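# Uncap marker, place cap and marker on pads

## Task

Remove the cap from the marker, then set the cap down on the yellow pad and the marker on the blue pad. For each item, its centre must sit well within its pad and at least half its length must lie over that pad.

## Robot and tools

Robot: two arms, left_arm and right_arm, each with six revolute joints and a parallel two-finger gripper. The fingers point along the gripper's +z axis and separate along its y axis. end_effector_position is the point between the finger pads, about 1 cm short of the tips. Fully open, the pads are 0.094 m apart.

Frames: the scene frame has its origin level with the table top, halfway between the nominal arm bases. +x points out over the table, +z is up, and left_arm is on the +y side. Image left and right do not follow the arm names. Calibrated bases in the scene frame: left_arm at (-0.003, +0.320, +0.038) m, right_arm at (+0.038, -0.251, +0.049) m. Both are nearly unrotated, with z up. Each arm's hand position, orientation and wrist camera pose are reported in that arm's own base frame. Fixed cameras and the table use the scene frame. Reported hand poses can be off by a few centimetres, more at long reach.

Joint order, used in every row and in every per-joint list in results: shoulder (joint2), elbow (joint3), wrist roll (joint6), wrist pitch (joint4), waist (joint1), wrist yaw (joint5). Stated ranges in rad: waist -2.618 to 3.054, shoulder 0.000 to 3.142, elbow 0.000 to 3.142, wrist pitch -1.571 to 1.571, wrist yaw -1.571 to 1.571, wrist roll -2.094 to 2.094. A joint's real end may differ from these by up to 0.059 rad.

Row format: one flat list of 14 numbers, each in [-1, 1], covering both arms even if only one moves. The first 7 are left_arm: six joint offsets in the order above, then the opening. The last 7 are the same for right_arm. The joint numbers are offsets, not poses. They count from the Joint targets that stand when the action (or move) begins, not from the previous row. Sending the same offset again therefore moves the joint further. They are scaled so that 1.0 equals 2.224 rad for waist, shoulder and elbow, and 8.485 rad for the three wrist joints. The opening is absolute, not an offset: +1 is fully open and -1 is closed. Writing 0 there commands half open, so to keep a gripper as it is, repeat its present command.

execute_actions(actions, cameras): actions is a list of actions. Each action is a table of up to 15 rows, and each row lasts one 1/30 s step. If a table is short, its last row is held until 15 steps have passed. An action is rejected for both arms if it would take a joint more than 0.059 rad beyond its range. An empty list just returns the state and images. cameras picks which images return: omitted, null or ["all"] means all, [] means none, and an unknown name voids the call. The cameras are cam_head_left, cam_head_right, cam_high, cam_low, cam_left_wrist and cam_right_wrist, each 896x504.

move(target, speed, blend, opening_speed, blocking, cameras): drives all joints smoothly to one row, or through a list of up to 15 rows. Every row's offsets count from the same starting Joint targets. speed is the top rate in rad/s of the joint with the longest way to go: 0.01 to 12.57, default 0.5. It may be one number or one per target. blend, in rad, rounds the corners of a list. opening_speed, 0.2 or more per second on the -1..+1 scale, makes finger changes gradual. blocking=false returns after about 0.5 s while the motion carries on. A move lasts at least 0.5 s and cannot exceed 10 s. Grippers travel on curves. The path does not avoid obstacles or the other arm. Faster moves and targets set deeper past a contact hit and press harder. The result adds a move: line such as done, off_target (at rest with a joint more than 0.035 rad off), moving, held or fault, plus limits=held if steps were withheld. Being done does not prove the hand touched nothing.

wait(seconds 0-10, cameras) lets time pass while each arm holds its last command. stop(cameras) brakes a running move and needs some room to do so. zoom_image(camera, region=[x0,y0,x1,y1]) enlarges part of that camera's latest image, at most 504x504 pixels, with (0,0) at top left. read_manual only gives licence texts. finished_scene ends the scene for good, and the goal must then hold without the robot.

Result lines: Joint positions (rad, then the pad gap in m), Joint velocities ("within noise" if all are tiny), Joint targets (the base for your next offsets), Tool commands, and grip_measured, the measured opening on the command scale. grip_effort_nm is the gripper motor effort, negative when closing. It is not pad force and it stays nonzero at rest. Joint torques include the arm's own weight. Numbers 1, 2 and 5 wrap at ±28 N m. "joint sent to its limit" means a joint reached its end. "joint command not followed" means the clearance check changed some steps. MOTOR HOT appears at 75 °C. At 90 °C the arm folds and idles for the rest of the scene, and at 100 °C it falls limp.

Gripping: the fingers go to the opening you write until the force limit is reached, roughly 50-64 N per pad. grip_measured keeps tracking the command past first touch, so it will not show contact. Close slowly on anything delicate. To release, command well above grip_measured.

Motion: joint speed is capped, and each target can lead its measured angle by only 0.339 rad (big joints) or 2.2 rad (wrist). If a target would move the hand more than 200 mm, it is scaled back. Big offsets may need several actions. Tiny ones may not move at all. To end a push against something, command targets back past the measured positions. Sending 0 offsets re-sends the current targets.

Avoid: dropping or releasing moving objects, knocking anything off the table, slamming, and pressing hard. Never let the arms hit or squeeze each other, including one gripper closing on the other's fingers, since that can fail the scene. Avoid long stretched holds, which heat the motors. Objects may occasionally be nudged by outside pushes. Simulated time keeps running while you think.

Each tool is called after "Request:" by a JSON object that holds its "method" and its "body", one argument or row to a line.

## Session

Request:
{"method": "execute_actions", "body": {
  "actions": []
}}

Scene clock: 0.00 s.
left_arm: end_effector_position=(+0.4179, +0.0030, +0.0713) grip_measured=+1.000 grip_effort_nm=n/a end_effector_quat_wxyz=(+0.556, -0.029, +0.829, +0.043) | right_arm: end_effector_position=(+0.4202, -0.0424, +0.1252) grip_measured=+1.000 grip_effort_nm=n/a end_effector_quat_wxyz=(+0.637, +0.129, +0.755, -0.092)
Joint names: [shoulder, elbow, wrist roll, wrist pitch, waist, wrist yaw]
Joint positions: left_arm=[1.711 0.453 -0.025 0.865 -0.065 -0.164 0.094] | right_arm=[1.677 0.437 0.089 1.056 0.042 0.348 0.094]
Joint velocities: within noise
Joint torques (N m): no reading
Heat: left arm: 30 °C; right arm: 28 °C.
Joint targets: left_arm=[1.702 0.461 -0.026 0.868 -0.065 -0.165] | right_arm=[1.667 0.444 0.089 1.061 0.042 0.350]
Tool commands: left_gripper/opening=+1.0 right_gripper/opening=+1.0

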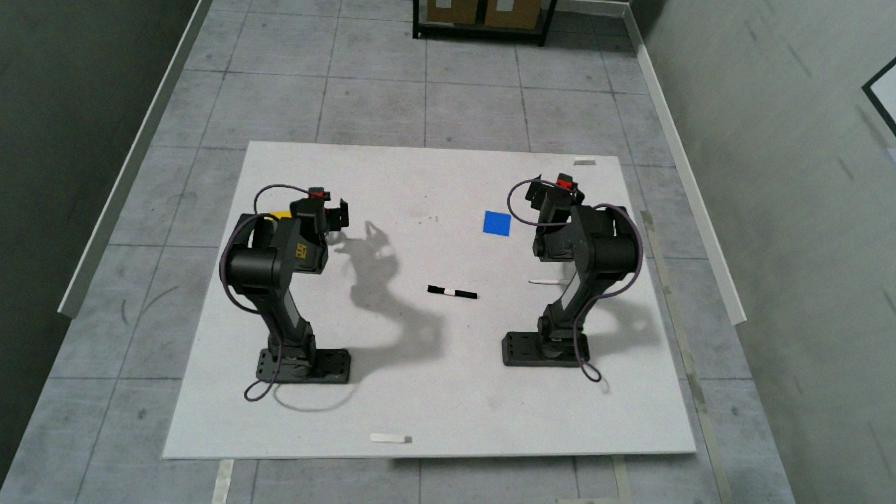

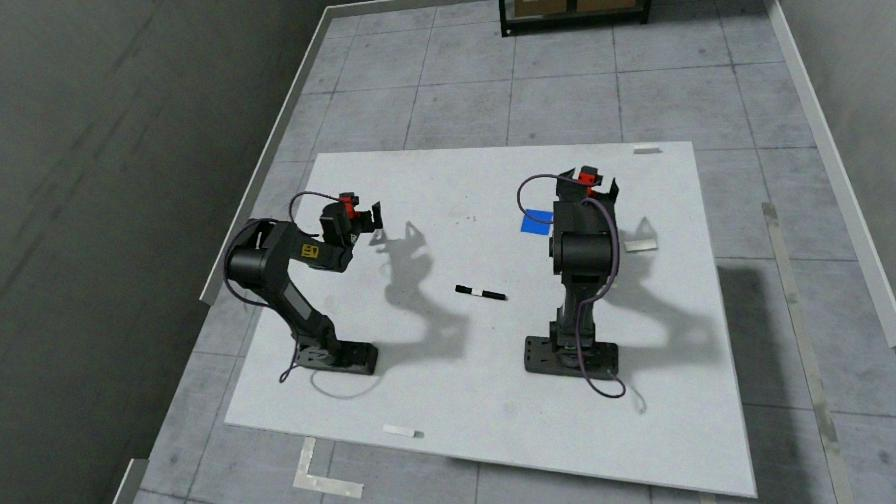

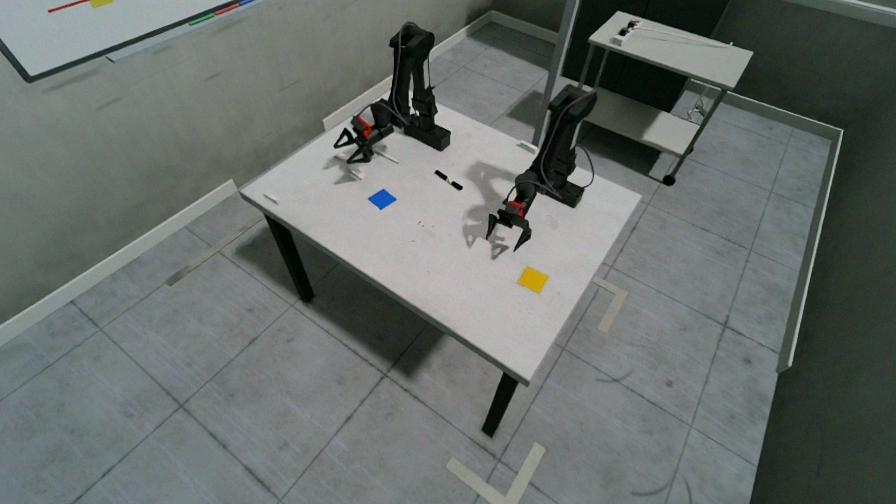

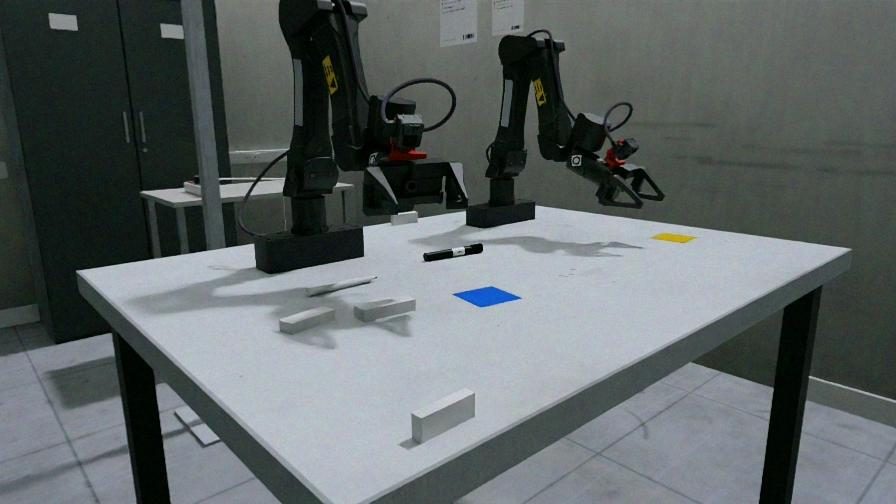

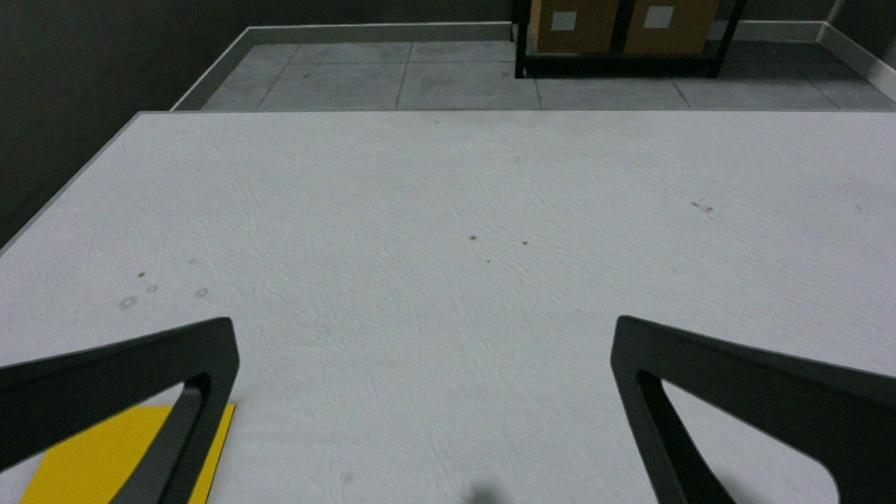

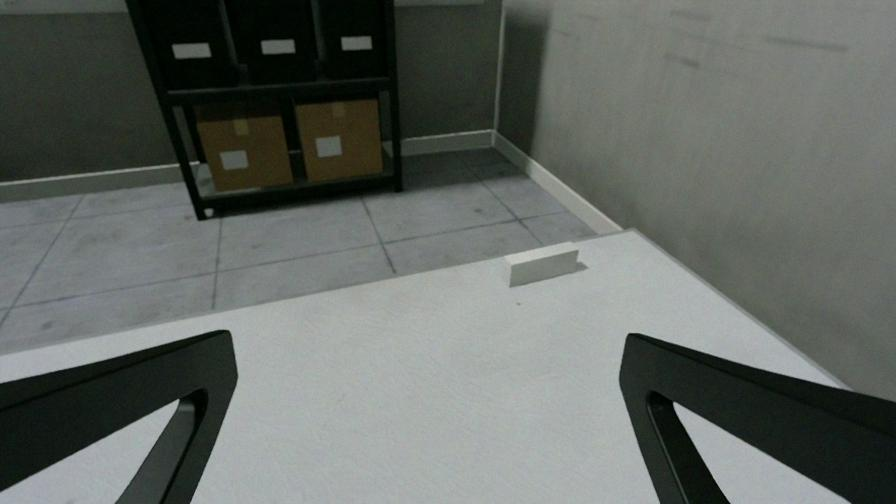

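Request:
{"method": "zoom_image", "body": {
  "camera": "cam_head_left",
  "region": [400, 190, 560, 320]
}}

Request:
{"method": "zoom_image", "body": {
  "camera": "cam_low",
  "region": [380, 200, 560, 320]
}}

Request:
{"method": "zoom_image", "body": {
  "camera": "cam_high",
  "region": [340, 140, 580, 300]
}}

Scaled by 3.150.

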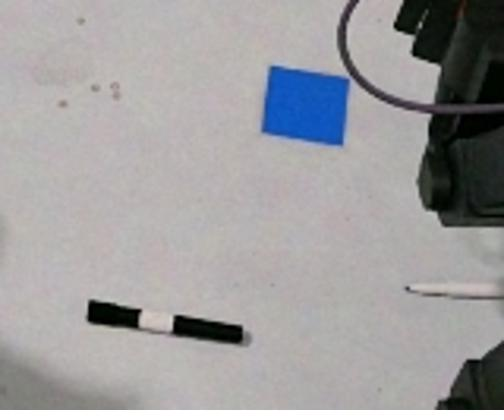

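Scaled by 2.800.

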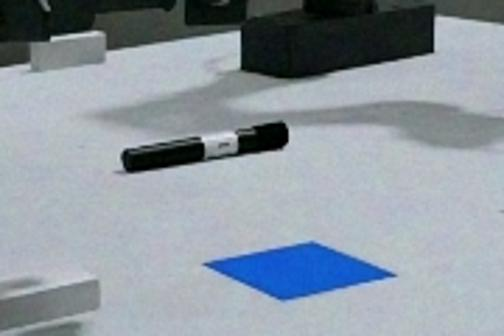

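Scaled by 2.100.

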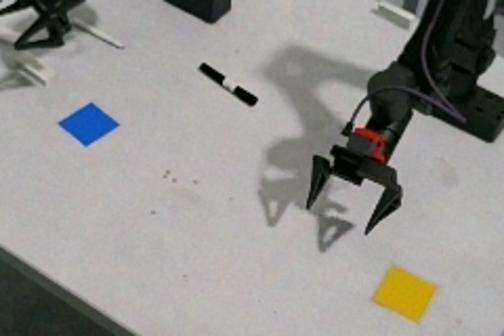

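Request:
{"method": "move", "body": {
  "target": [
    [-0.0683, 0.1794, 0.0384, -0.0669, -0.0157, 0.0312, 1.0, -0.0984, 0.0127, -0.0451, -0.0722, 0.0212, -0.0298, 1.0],
    [-0.0688, 0.1790, 0.1537, -0.1819, -0.1353, 0.1094, 1.0, -0.3280, 0.0422, -0.1502, -0.2408, 0.0707, -0.0992, 1.0]
  ],
  "speed": 1.0,
  "blend": 0.2
}}

Scene clock: 349.93 s.
left_arm: end_effector_position=(+0.2128, -0.2069, +0.0593) grip_measured=+1.000 grip_effort_nm=-0.007 end_effector_quat_wxyz=(+0.220, +0.695, +0.620, -0.291) | right_arm: end_effector_position=(+0.1302, +0.1072, +0.0546) grip_measured=+1.000 grip_effort_nm=-0.017 end_effector_quat_wxyz=(+0.173, -0.627, +0.742, +0.166)
Joint names: [shoulder, elbow, wrist roll, wrist pitch, waist, wrist yaw]
Joint positions: left_arm=[1.577 0.826 1.265 -0.669 -0.361 0.735 0.094] | right_arm=[0.952 0.505 -1.176 -0.972 0.192 -0.461 0.094]
Joint velocities: within noise
Joint torques (N m): left_arm=[-7.72 8.62 0.1 0.38 -0.5 0.72] | right_arm=[-2.06 8.18 -0.13 0.3 0.69 -0.53]
Heat: left arm: 34 °C; right arm: 41 °C.
Joint targets: left_arm=[1.549 0.859 1.278 -0.676 -0.366 0.763] | right_arm=[0.937 0.538 -1.186 -0.982 0.199 -0.492]
move: done

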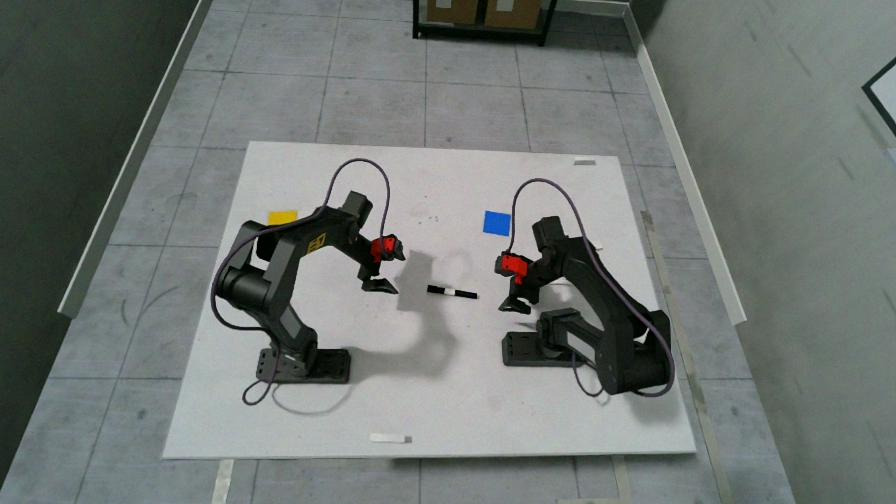

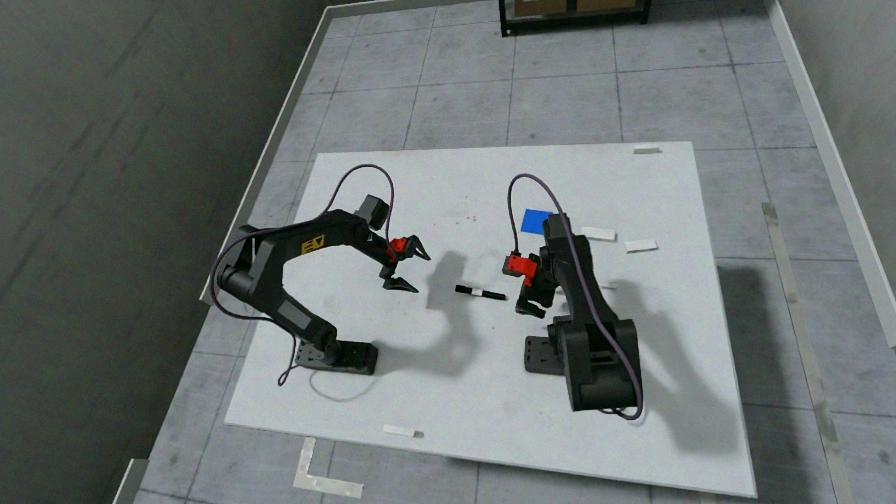

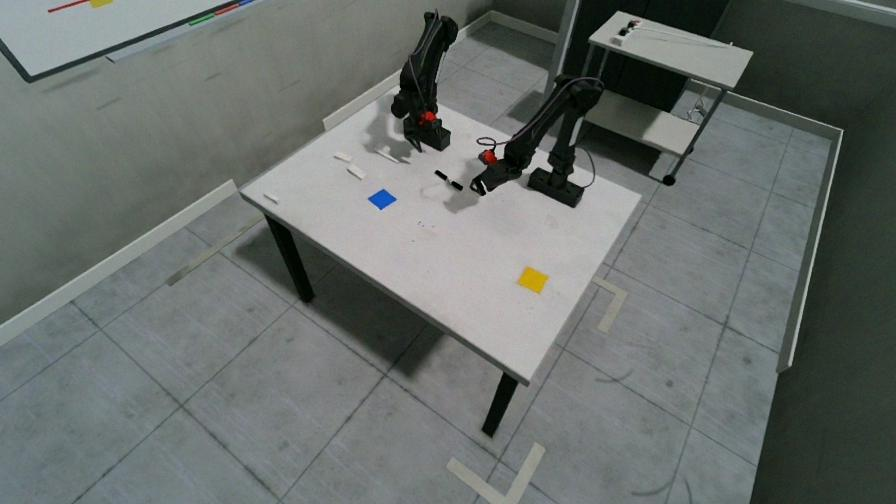

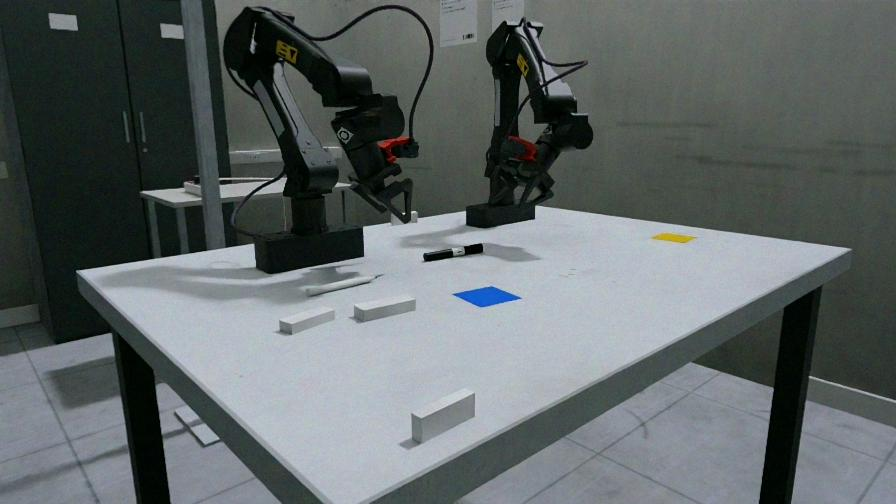

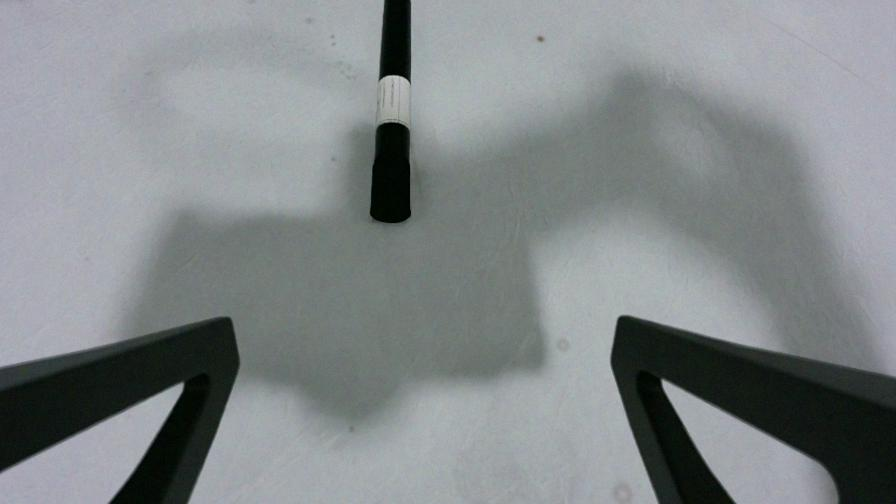

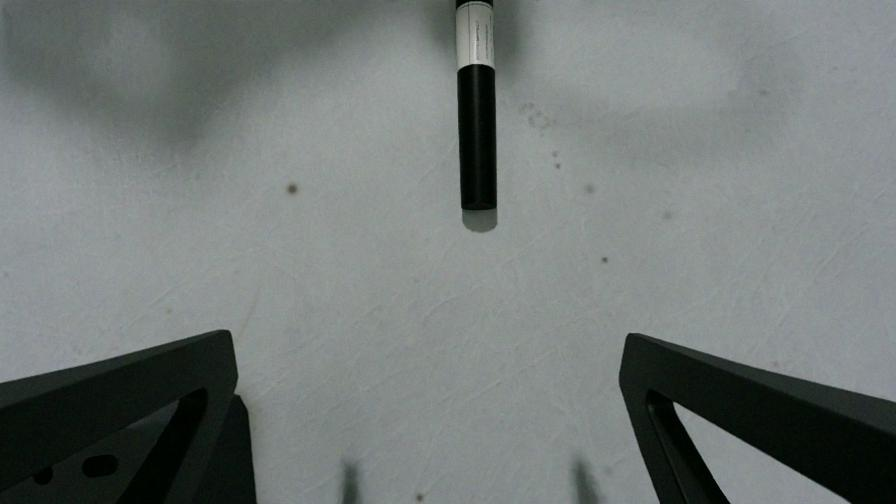

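Request:
{"method": "zoom_image", "body": {
  "camera": "cam_left_wrist",
  "region": [320, 0, 480, 240]
}}

Request:
{"method": "zoom_image", "body": {
  "camera": "cam_right_wrist",
  "region": [400, 0, 560, 240]
}}

Scaled by 2.100.

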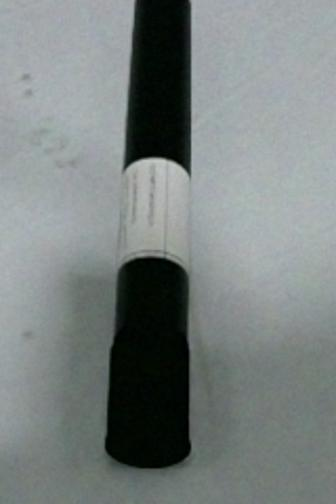

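Scaled by 2.100.

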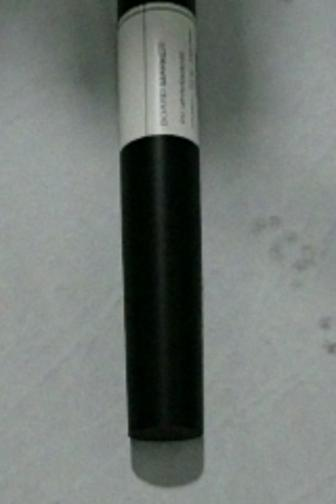

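Request:
{"method": "move", "body": {
  "target": [0, 0, 0, 0, 0, 0, 1.0, 0.0982, -0.0415, 0.0290, 0.0545, 0.1083, 0.0033, 0.2],
  "speed": 0.6
}}

Scene clock: 459.23 s.
left_arm: end_effector_position=(+0.2126, -0.2069, +0.0593) grip_measured=+1.000 grip_effort_nm=-0.017 end_effector_quat_wxyz=(+0.220, +0.695, +0.620, -0.292) | right_arm: end_effector_position=(+0.1612, +0.1623, +0.0318) grip_measured=+0.203 grip_effort_nm=-0.178 end_effector_quat_wxyz=(+0.214, -0.639, +0.718, +0.176)
Joint names: [shoulder, elbow, wrist roll, wrist pitch, waist, wrist yaw]
Joint positions: left_arm=[1.577 0.826 1.266 -0.67 -0.361 0.736 0.094] | right_arm=[1.15 0.456 -0.943 -0.542 0.432 -0.458 0.057]
Joint velocities: within noise
Joint torques (N m): left_arm=[-7.76 8.55 0.15 0.36 -0.46 0.67] | right_arm=[-1.63 4.4 0.02 0.79 0.59 -0.28]
Heat: left arm: 34 °C; right arm: 33 °C.
Joint targets: left_arm=[1.549 0.859 1.279 -0.676 -0.366 0.763] | right_arm=[1.156 0.446 -0.940 -0.519 0.440 -0.464]
move: done

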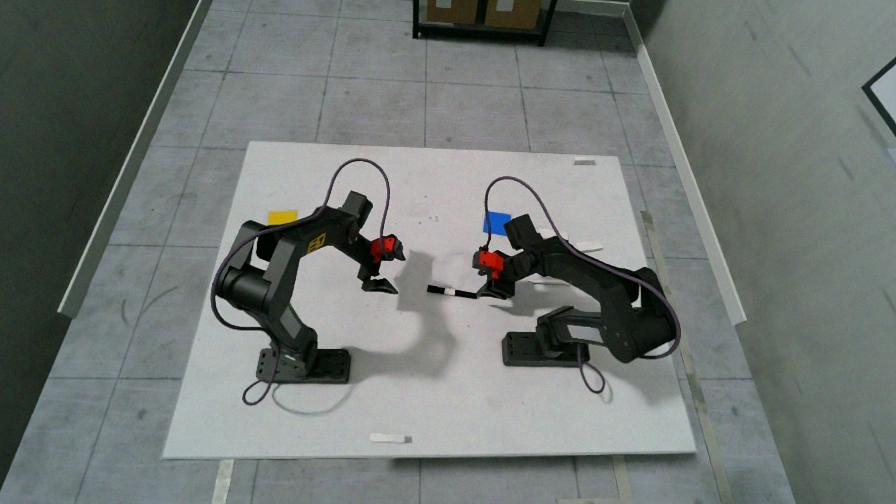

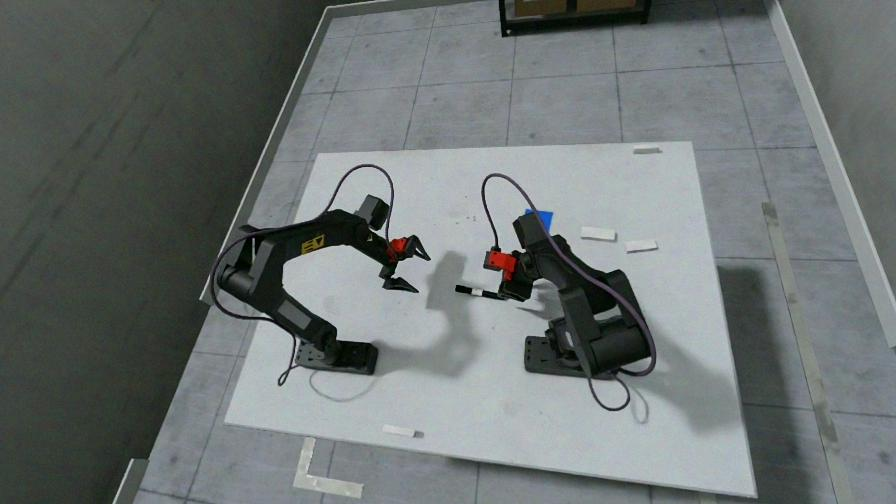

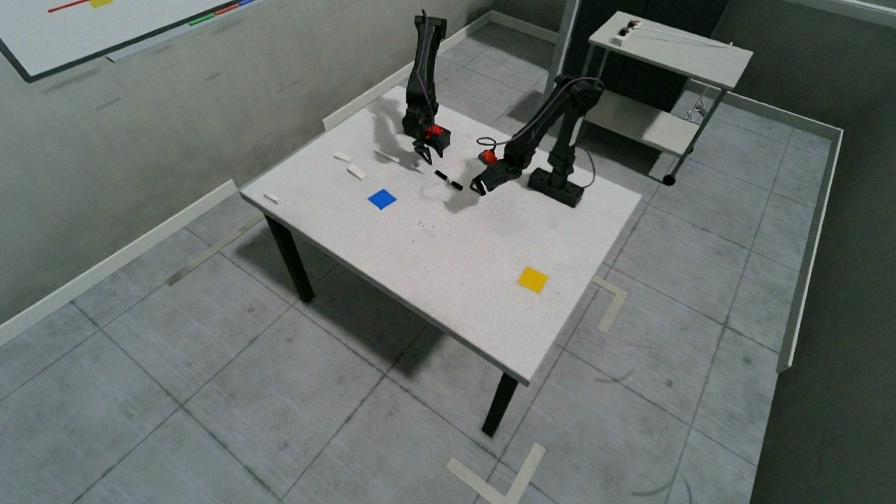

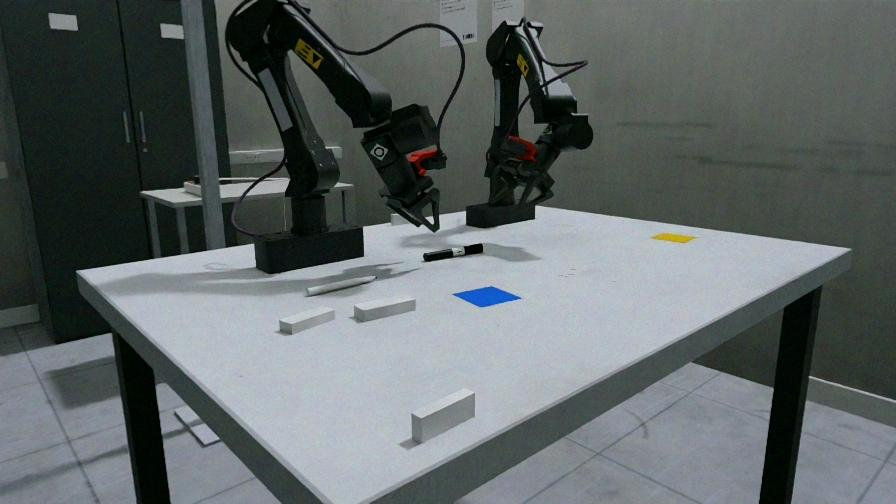

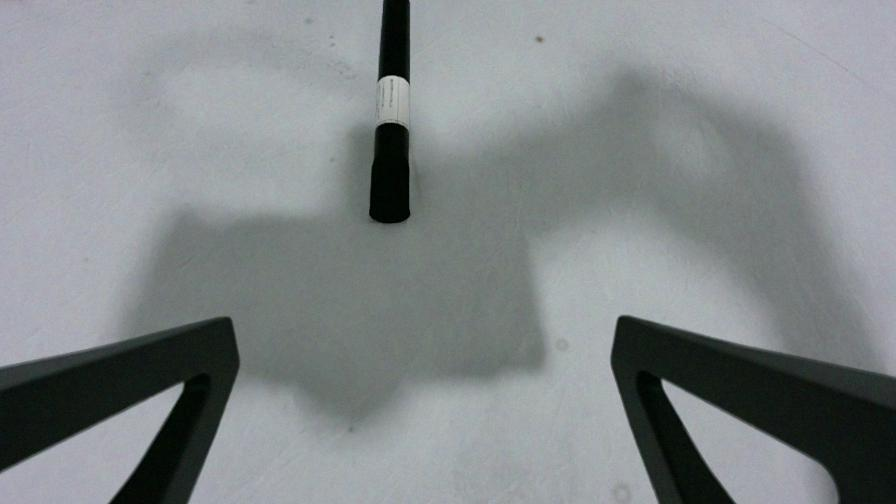

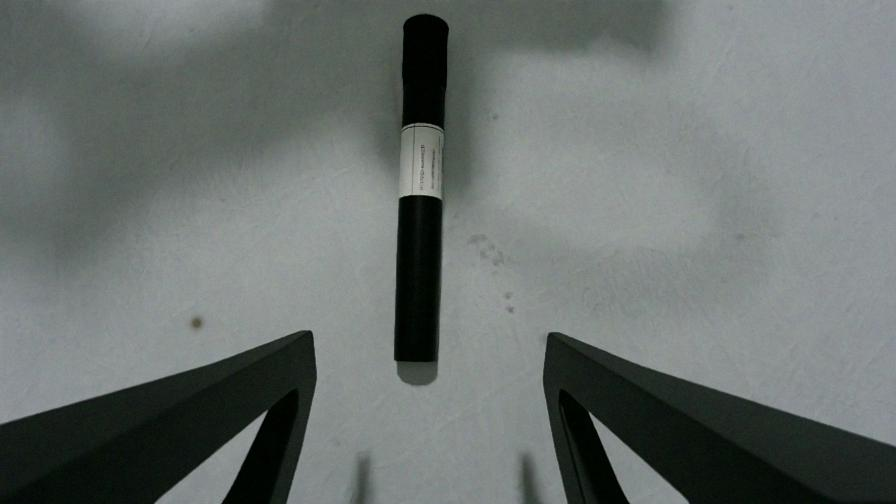

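Request:
{"method": "move", "body": {
  "target": [0, 0, 0, 0, 0, 0, 1.0, 0.0967, -0.0461, 0.01404, 0.03881, 0.04834, 0.00674, 0.2],
  "speed": 0.5,
  "cameras": ["cam_low", "cam_right_wrist"]
}}

Scene clock: 510.93 s.
left_arm: end_effector_position=(+0.2126, -0.2069, +0.0593) grip_measured=+1.000 grip_effort_nm=-0.002 end_effector_quat_wxyz=(+0.220, +0.695, +0.620, -0.292) | right_arm: end_effector_position=(+0.1566, +0.1765, -0.0194) grip_measured=+0.203 grip_effort_nm=-0.183 end_effector_quat_wxyz=(+0.193, -0.635, +0.728, +0.171)
Joint names: [shoulder, elbow, wrist roll, wrist pitch, waist, wrist yaw]
Joint positions: left_arm=[1.577 0.826 1.266 -0.67 -0.361 0.736 0.094] | right_arm=[1.363 0.352 -0.825 -0.217 0.54 -0.403 0.057]
Joint velocities: within noise
Joint torques (N m): left_arm=[-7.69 8.61 0.12 0.36 -0.54 0.65] | right_arm=[-2.35 3.56 0.05 0.85 0.64 -0.25]
Heat: left arm: 35 °C; right arm: 33 °C.
Joint targets: left_arm=[1.549 0.859 1.278 -0.676 -0.366 0.763] | right_arm=[1.371 0.343 -0.821 -0.190 0.547 -0.407]
move: done
Images, in order (width x height): cam_low 896x504, cam_right_wrist 896x504.

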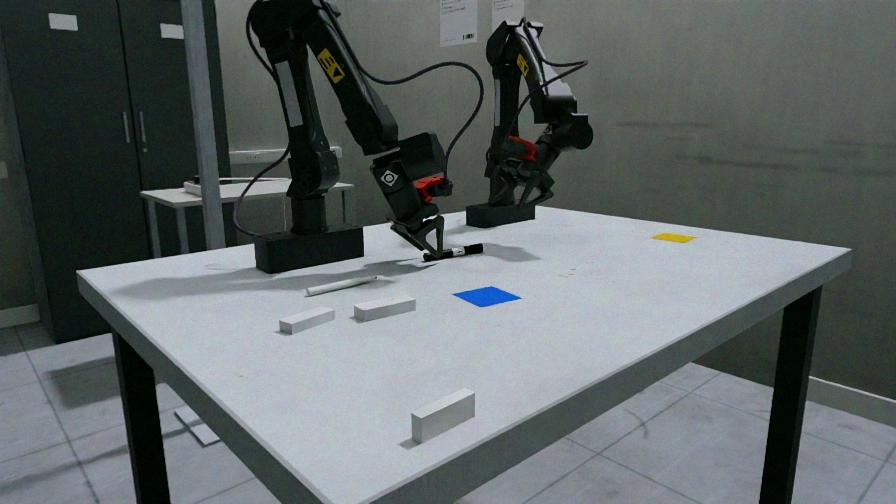

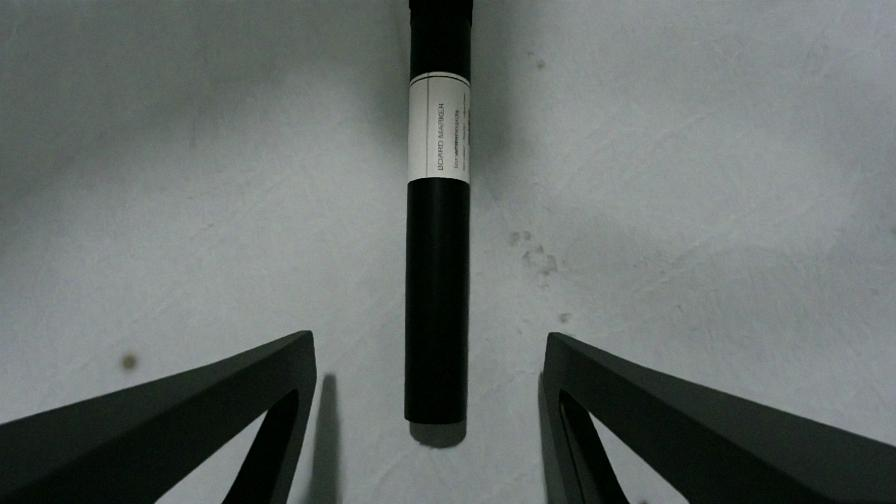

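Request:
{"method": "move", "body": {
  "target": [0, 0, 0, 0, 0, 0, 1.0, 0.0492, -0.0064, 0.0051, 0.0169, 0.0183, 0.0019, 0.2],
  "speed": 0.25,
  "cameras": ["cam_low", "cam_right_wrist", "cam_left_wrist"]
}}

Scene clock: 532.77 s.
left_arm: end_effector_position=(+0.2126, -0.2069, +0.0593) grip_measured=+1.000 grip_effort_nm=-0.007 end_effector_quat_wxyz=(+0.220, +0.695, +0.620, -0.292) | right_arm: end_effector_position=(+0.1639, +0.1904, -0.0307) grip_measured=+0.203 grip_effort_nm=-0.173 end_effector_quat_wxyz=(+0.208, -0.636, +0.723, +0.172)
Joint names: [shoulder, elbow, wrist roll, wrist pitch, waist, wrist yaw]
Joint positions: left_arm=[1.577 0.826 1.266 -0.67 -0.361 0.736 0.094] | right_arm=[1.465 0.344 -0.785 -0.062 0.58 -0.394 0.057]
Joint velocities: within noise
Joint torques (N m): left_arm=[-7.68 8.62 0.09 0.36 -0.39 0.69] | right_arm=[-2.26 2.84 0.05 0.78 0.57 -0.17]
Heat: left arm: 35 °C; right arm: 33 °C.
Joint targets: left_arm=[1.549 0.859 1.278 -0.676 -0.366 0.763] | right_arm=[1.481 0.329 -0.777 -0.046 0.588 -0.390]
move: done
Images, in order (width x height): cam_low 896x504, cam_left_wrist 896x504, cam_right_wrist 896x504.

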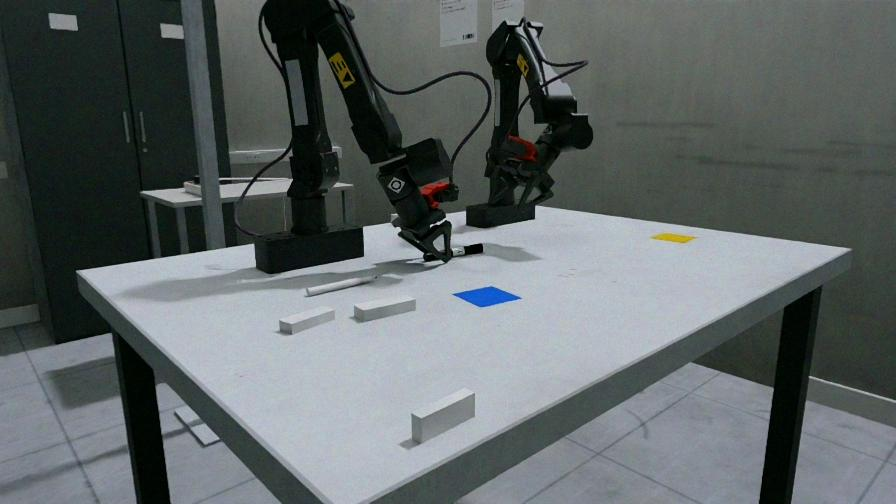

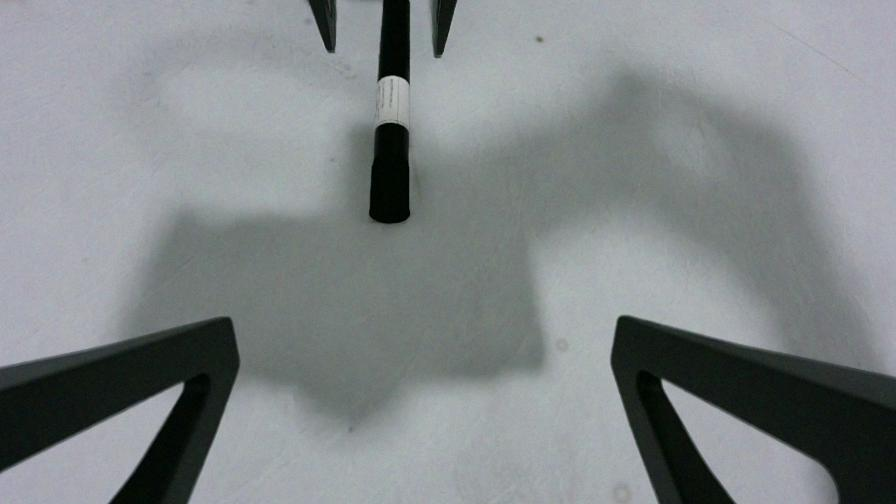

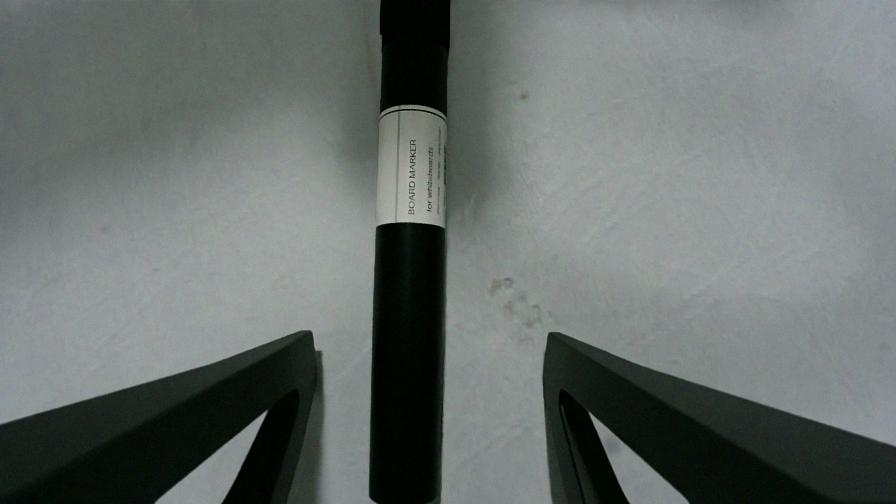

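Request:
{"method": "move", "body": {
  "target": [0, 0, 0, 0, 0, 0, 1.0, 0.0034, -0.0125, 0, 0.00383, 0, 0, 0.2],
  "speed": 0.25,
  "cameras": ["cam_right_wrist"]
}}

Scene clock: 556.37 s.
left_arm: end_effector_position=(+0.2126, -0.2070, +0.0594) grip_measured=+1.000 grip_effort_nm=-0.002 end_effector_quat_wxyz=(+0.220, +0.695, +0.620, -0.292) | right_arm: end_effector_position=(+0.1644, +0.1919, -0.0315) grip_measured=+0.203 grip_effort_nm=-0.168 end_effector_quat_wxyz=(+0.220, -0.635, +0.720, +0.173)
Joint names: [shoulder, elbow, wrist roll, wrist pitch, waist, wrist yaw]
Joint positions: left_arm=[1.577 0.826 1.266 -0.67 -0.361 0.736 0.094] | right_arm=[1.465 0.322 -0.779 -0.013 0.58 -0.4 0.057]
Joint velocities: within noise
Joint torques (N m): left_arm=[-7.66 8.65 0.11 0.37 -0.54 0.66] | right_arm=[-1.74 2.28 -0.03 0.71 0.61 -0.11]
Heat: left arm: 35 °C; right arm: 33 °C.
Joint targets: left_arm=[1.549 0.859 1.278 -0.676 -0.366 0.763] | right_arm=[1.488 0.301 -0.777 -0.014 0.588 -0.391]
move: done
Images, in order (width x height): cam_right_wrist 896x504.

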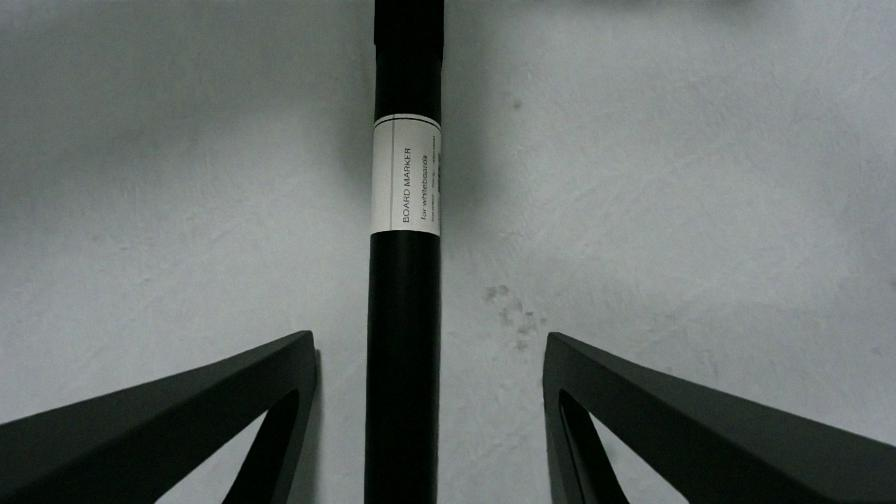

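Request:
{"method": "move", "body": {
  "target": [0, 0, 0, 0, 0, 0, 1.0, 0.0067, 0, 0, -0.0018, 0, 0, 0.2],
  "speed": 0.25,
  "cameras": ["cam_right_wrist"]
}}

Scene clock: 571.97 s.
left_arm: end_effector_position=(+0.2126, -0.2070, +0.0594) grip_measured=+1.000 grip_effort_nm=-0.002 end_effector_quat_wxyz=(+0.220, +0.695, +0.620, -0.292) | right_arm: end_effector_position=(+0.1647, +0.1930, -0.0320) grip_measured=+0.203 grip_effort_nm=-0.173 end_effector_quat_wxyz=(+0.221, -0.635, +0.719, +0.175)
Joint names: [shoulder, elbow, wrist roll, wrist pitch, waist, wrist yaw]
Joint positions: left_arm=[1.577 0.826 1.266 -0.67 -0.361 0.736 0.094] | right_arm=[1.473 0.322 -0.778 -0.002 0.58 -0.404 0.057]
Joint velocities: within noise
Joint torques (N m): left_arm=[-7.68 8.61 0.13 0.37 -0.53 0.65] | right_arm=[-1.14 2.3 -0.01 0.42 0.75 -0.07]
Heat: left arm: 35 °C; right arm: 33 °C.
Joint targets: left_arm=[1.549 0.859 1.278 -0.676 -0.366 0.763] | right_arm=[1.503 0.301 -0.777 -0.029 0.588 -0.390]
move: done
Images, in order (width x height): cam_right_wrist 896x504.

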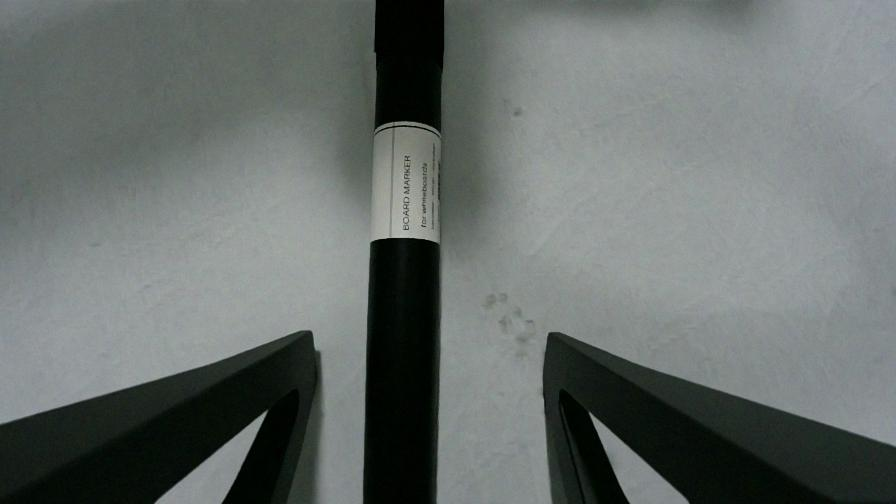

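Request:
{"method": "move", "body": {
  "target": [
    [0, 0, 0, 0, 0, 0, 1.0, -0.05935, 0.01911, -0.00517, -0.01894, -0.01371, -0.00198, 0.2],
    [0, 0, 0, 0, 0, 0, 1.0, -0.01844, 0.00674, 0, -0.00283, 0.0045, 0, 0.2]
  ],
  "speed": 0.25,
  "cameras": ["cam_right_wrist"]
}}

Scene clock: 603.80 s.
left_arm: end_effector_position=(+0.2126, -0.2070, +0.0594) grip_measured=+1.000 grip_effort_nm=-0.002 end_effector_quat_wxyz=(+0.220, +0.695, +0.620, -0.292) | right_arm: end_effector_position=(+0.1567, +0.1898, -0.0310) grip_measured=+0.203 grip_effort_nm=-0.168 end_effector_quat_wxyz=(+0.208, -0.641, +0.718, +0.175)
Joint names: [shoulder, elbow, wrist roll, wrist pitch, waist, wrist yaw]
Joint positions: left_arm=[1.577 0.826 1.266 -0.67 -0.361 0.736 0.094] | right_arm=[1.444 0.322 -0.786 -0.059 0.591 -0.4 0.057]
Joint velocities: within noise
Joint torques (N m): left_arm=[-7.57 8.75 0.11 0.38 -0.46 0.65] | right_arm=[-1.94 3.62 0.06 0.75 0.68 -0.13]
Heat: left arm: 35 °C; right arm: 31 °C.
Joint targets: left_arm=[1.549 0.859 1.278 -0.676 -0.366 0.763] | right_arm=[1.462 0.316 -0.777 -0.053 0.598 -0.391]
move: done
Images, in order (width x height): cam_right_wrist 896x504.

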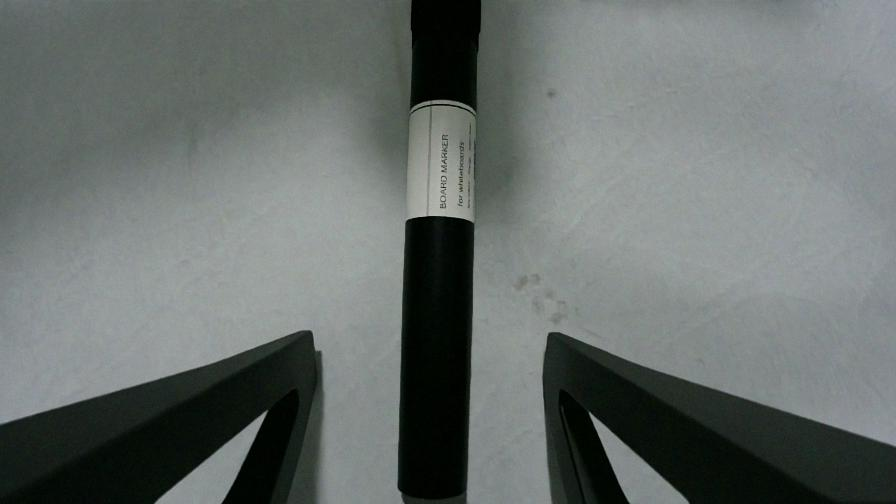

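Request:
{"method": "move", "body": {
  "target": [0, 0, 0, 0, 0, 0, 1.0, 0, 0, 0, 0, 0, 0, -0.8],
  "speed": 0.25,
  "opening_speed": 0.6,
  "cameras": ["cam_right_wrist", "cam_left_wrist"]
}}

Scene clock: 620.83 s.
left_arm: end_effector_position=(+0.2126, -0.2070, +0.0594) grip_measured=+1.000 grip_effort_nm=-0.012 end_effector_quat_wxyz=(+0.220, +0.695, +0.619, -0.292) | right_arm: end_effector_position=(+0.1585, +0.1894, -0.0311) grip_measured=-0.670 grip_effort_nm=-1.033 end_effector_quat_wxyz=(+0.210, -0.639, +0.720, +0.171)
Joint names: [shoulder, elbow, wrist roll, wrist pitch, waist, wrist yaw]
Joint positions: left_arm=[1.577 0.826 1.267 -0.67 -0.361 0.736 0.094] | right_arm=[1.444 0.322 -0.783 -0.054 0.591 -0.392 0.015]
Joint velocities: within noise
Joint torques (N m): left_arm=[-7.64 8.65 0.11 0.38 -0.51 0.65] | right_arm=[-1.87 3.54 0.04 0.69 0.65 -0.18]
Heat: left arm: 35 °C; right arm: 32 °C.
Joint targets: left_arm=[1.549 0.859 1.279 -0.676 -0.366 0.763] | right_arm=[1.462 0.316 -0.777 -0.053 0.598 -0.390]
move: done
Images, in order (width x height): cam_left_wrist 896x504, cam_right_wrist 896x504.

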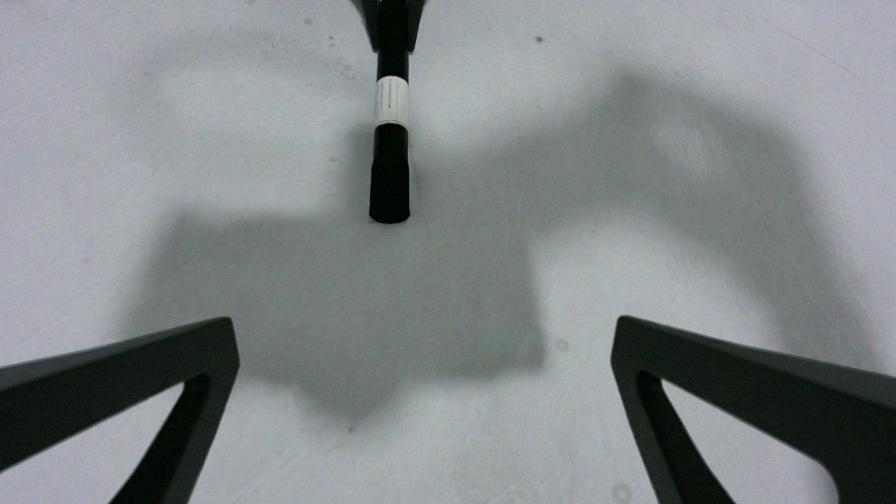

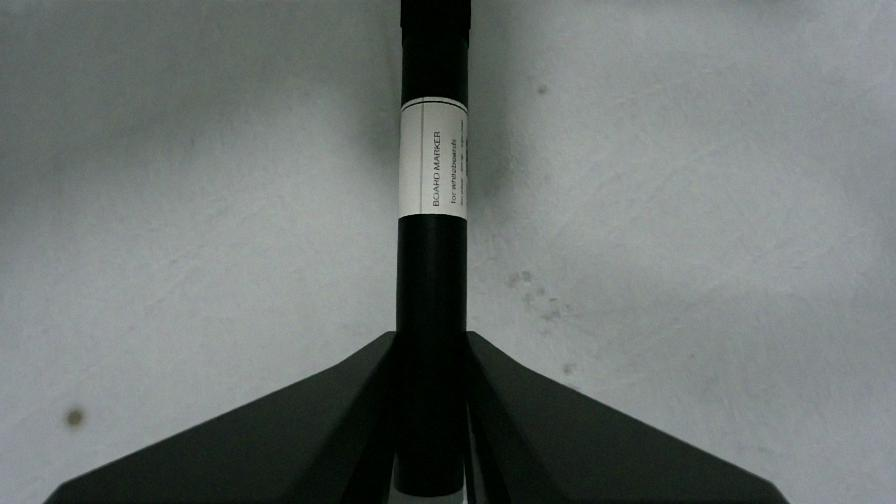

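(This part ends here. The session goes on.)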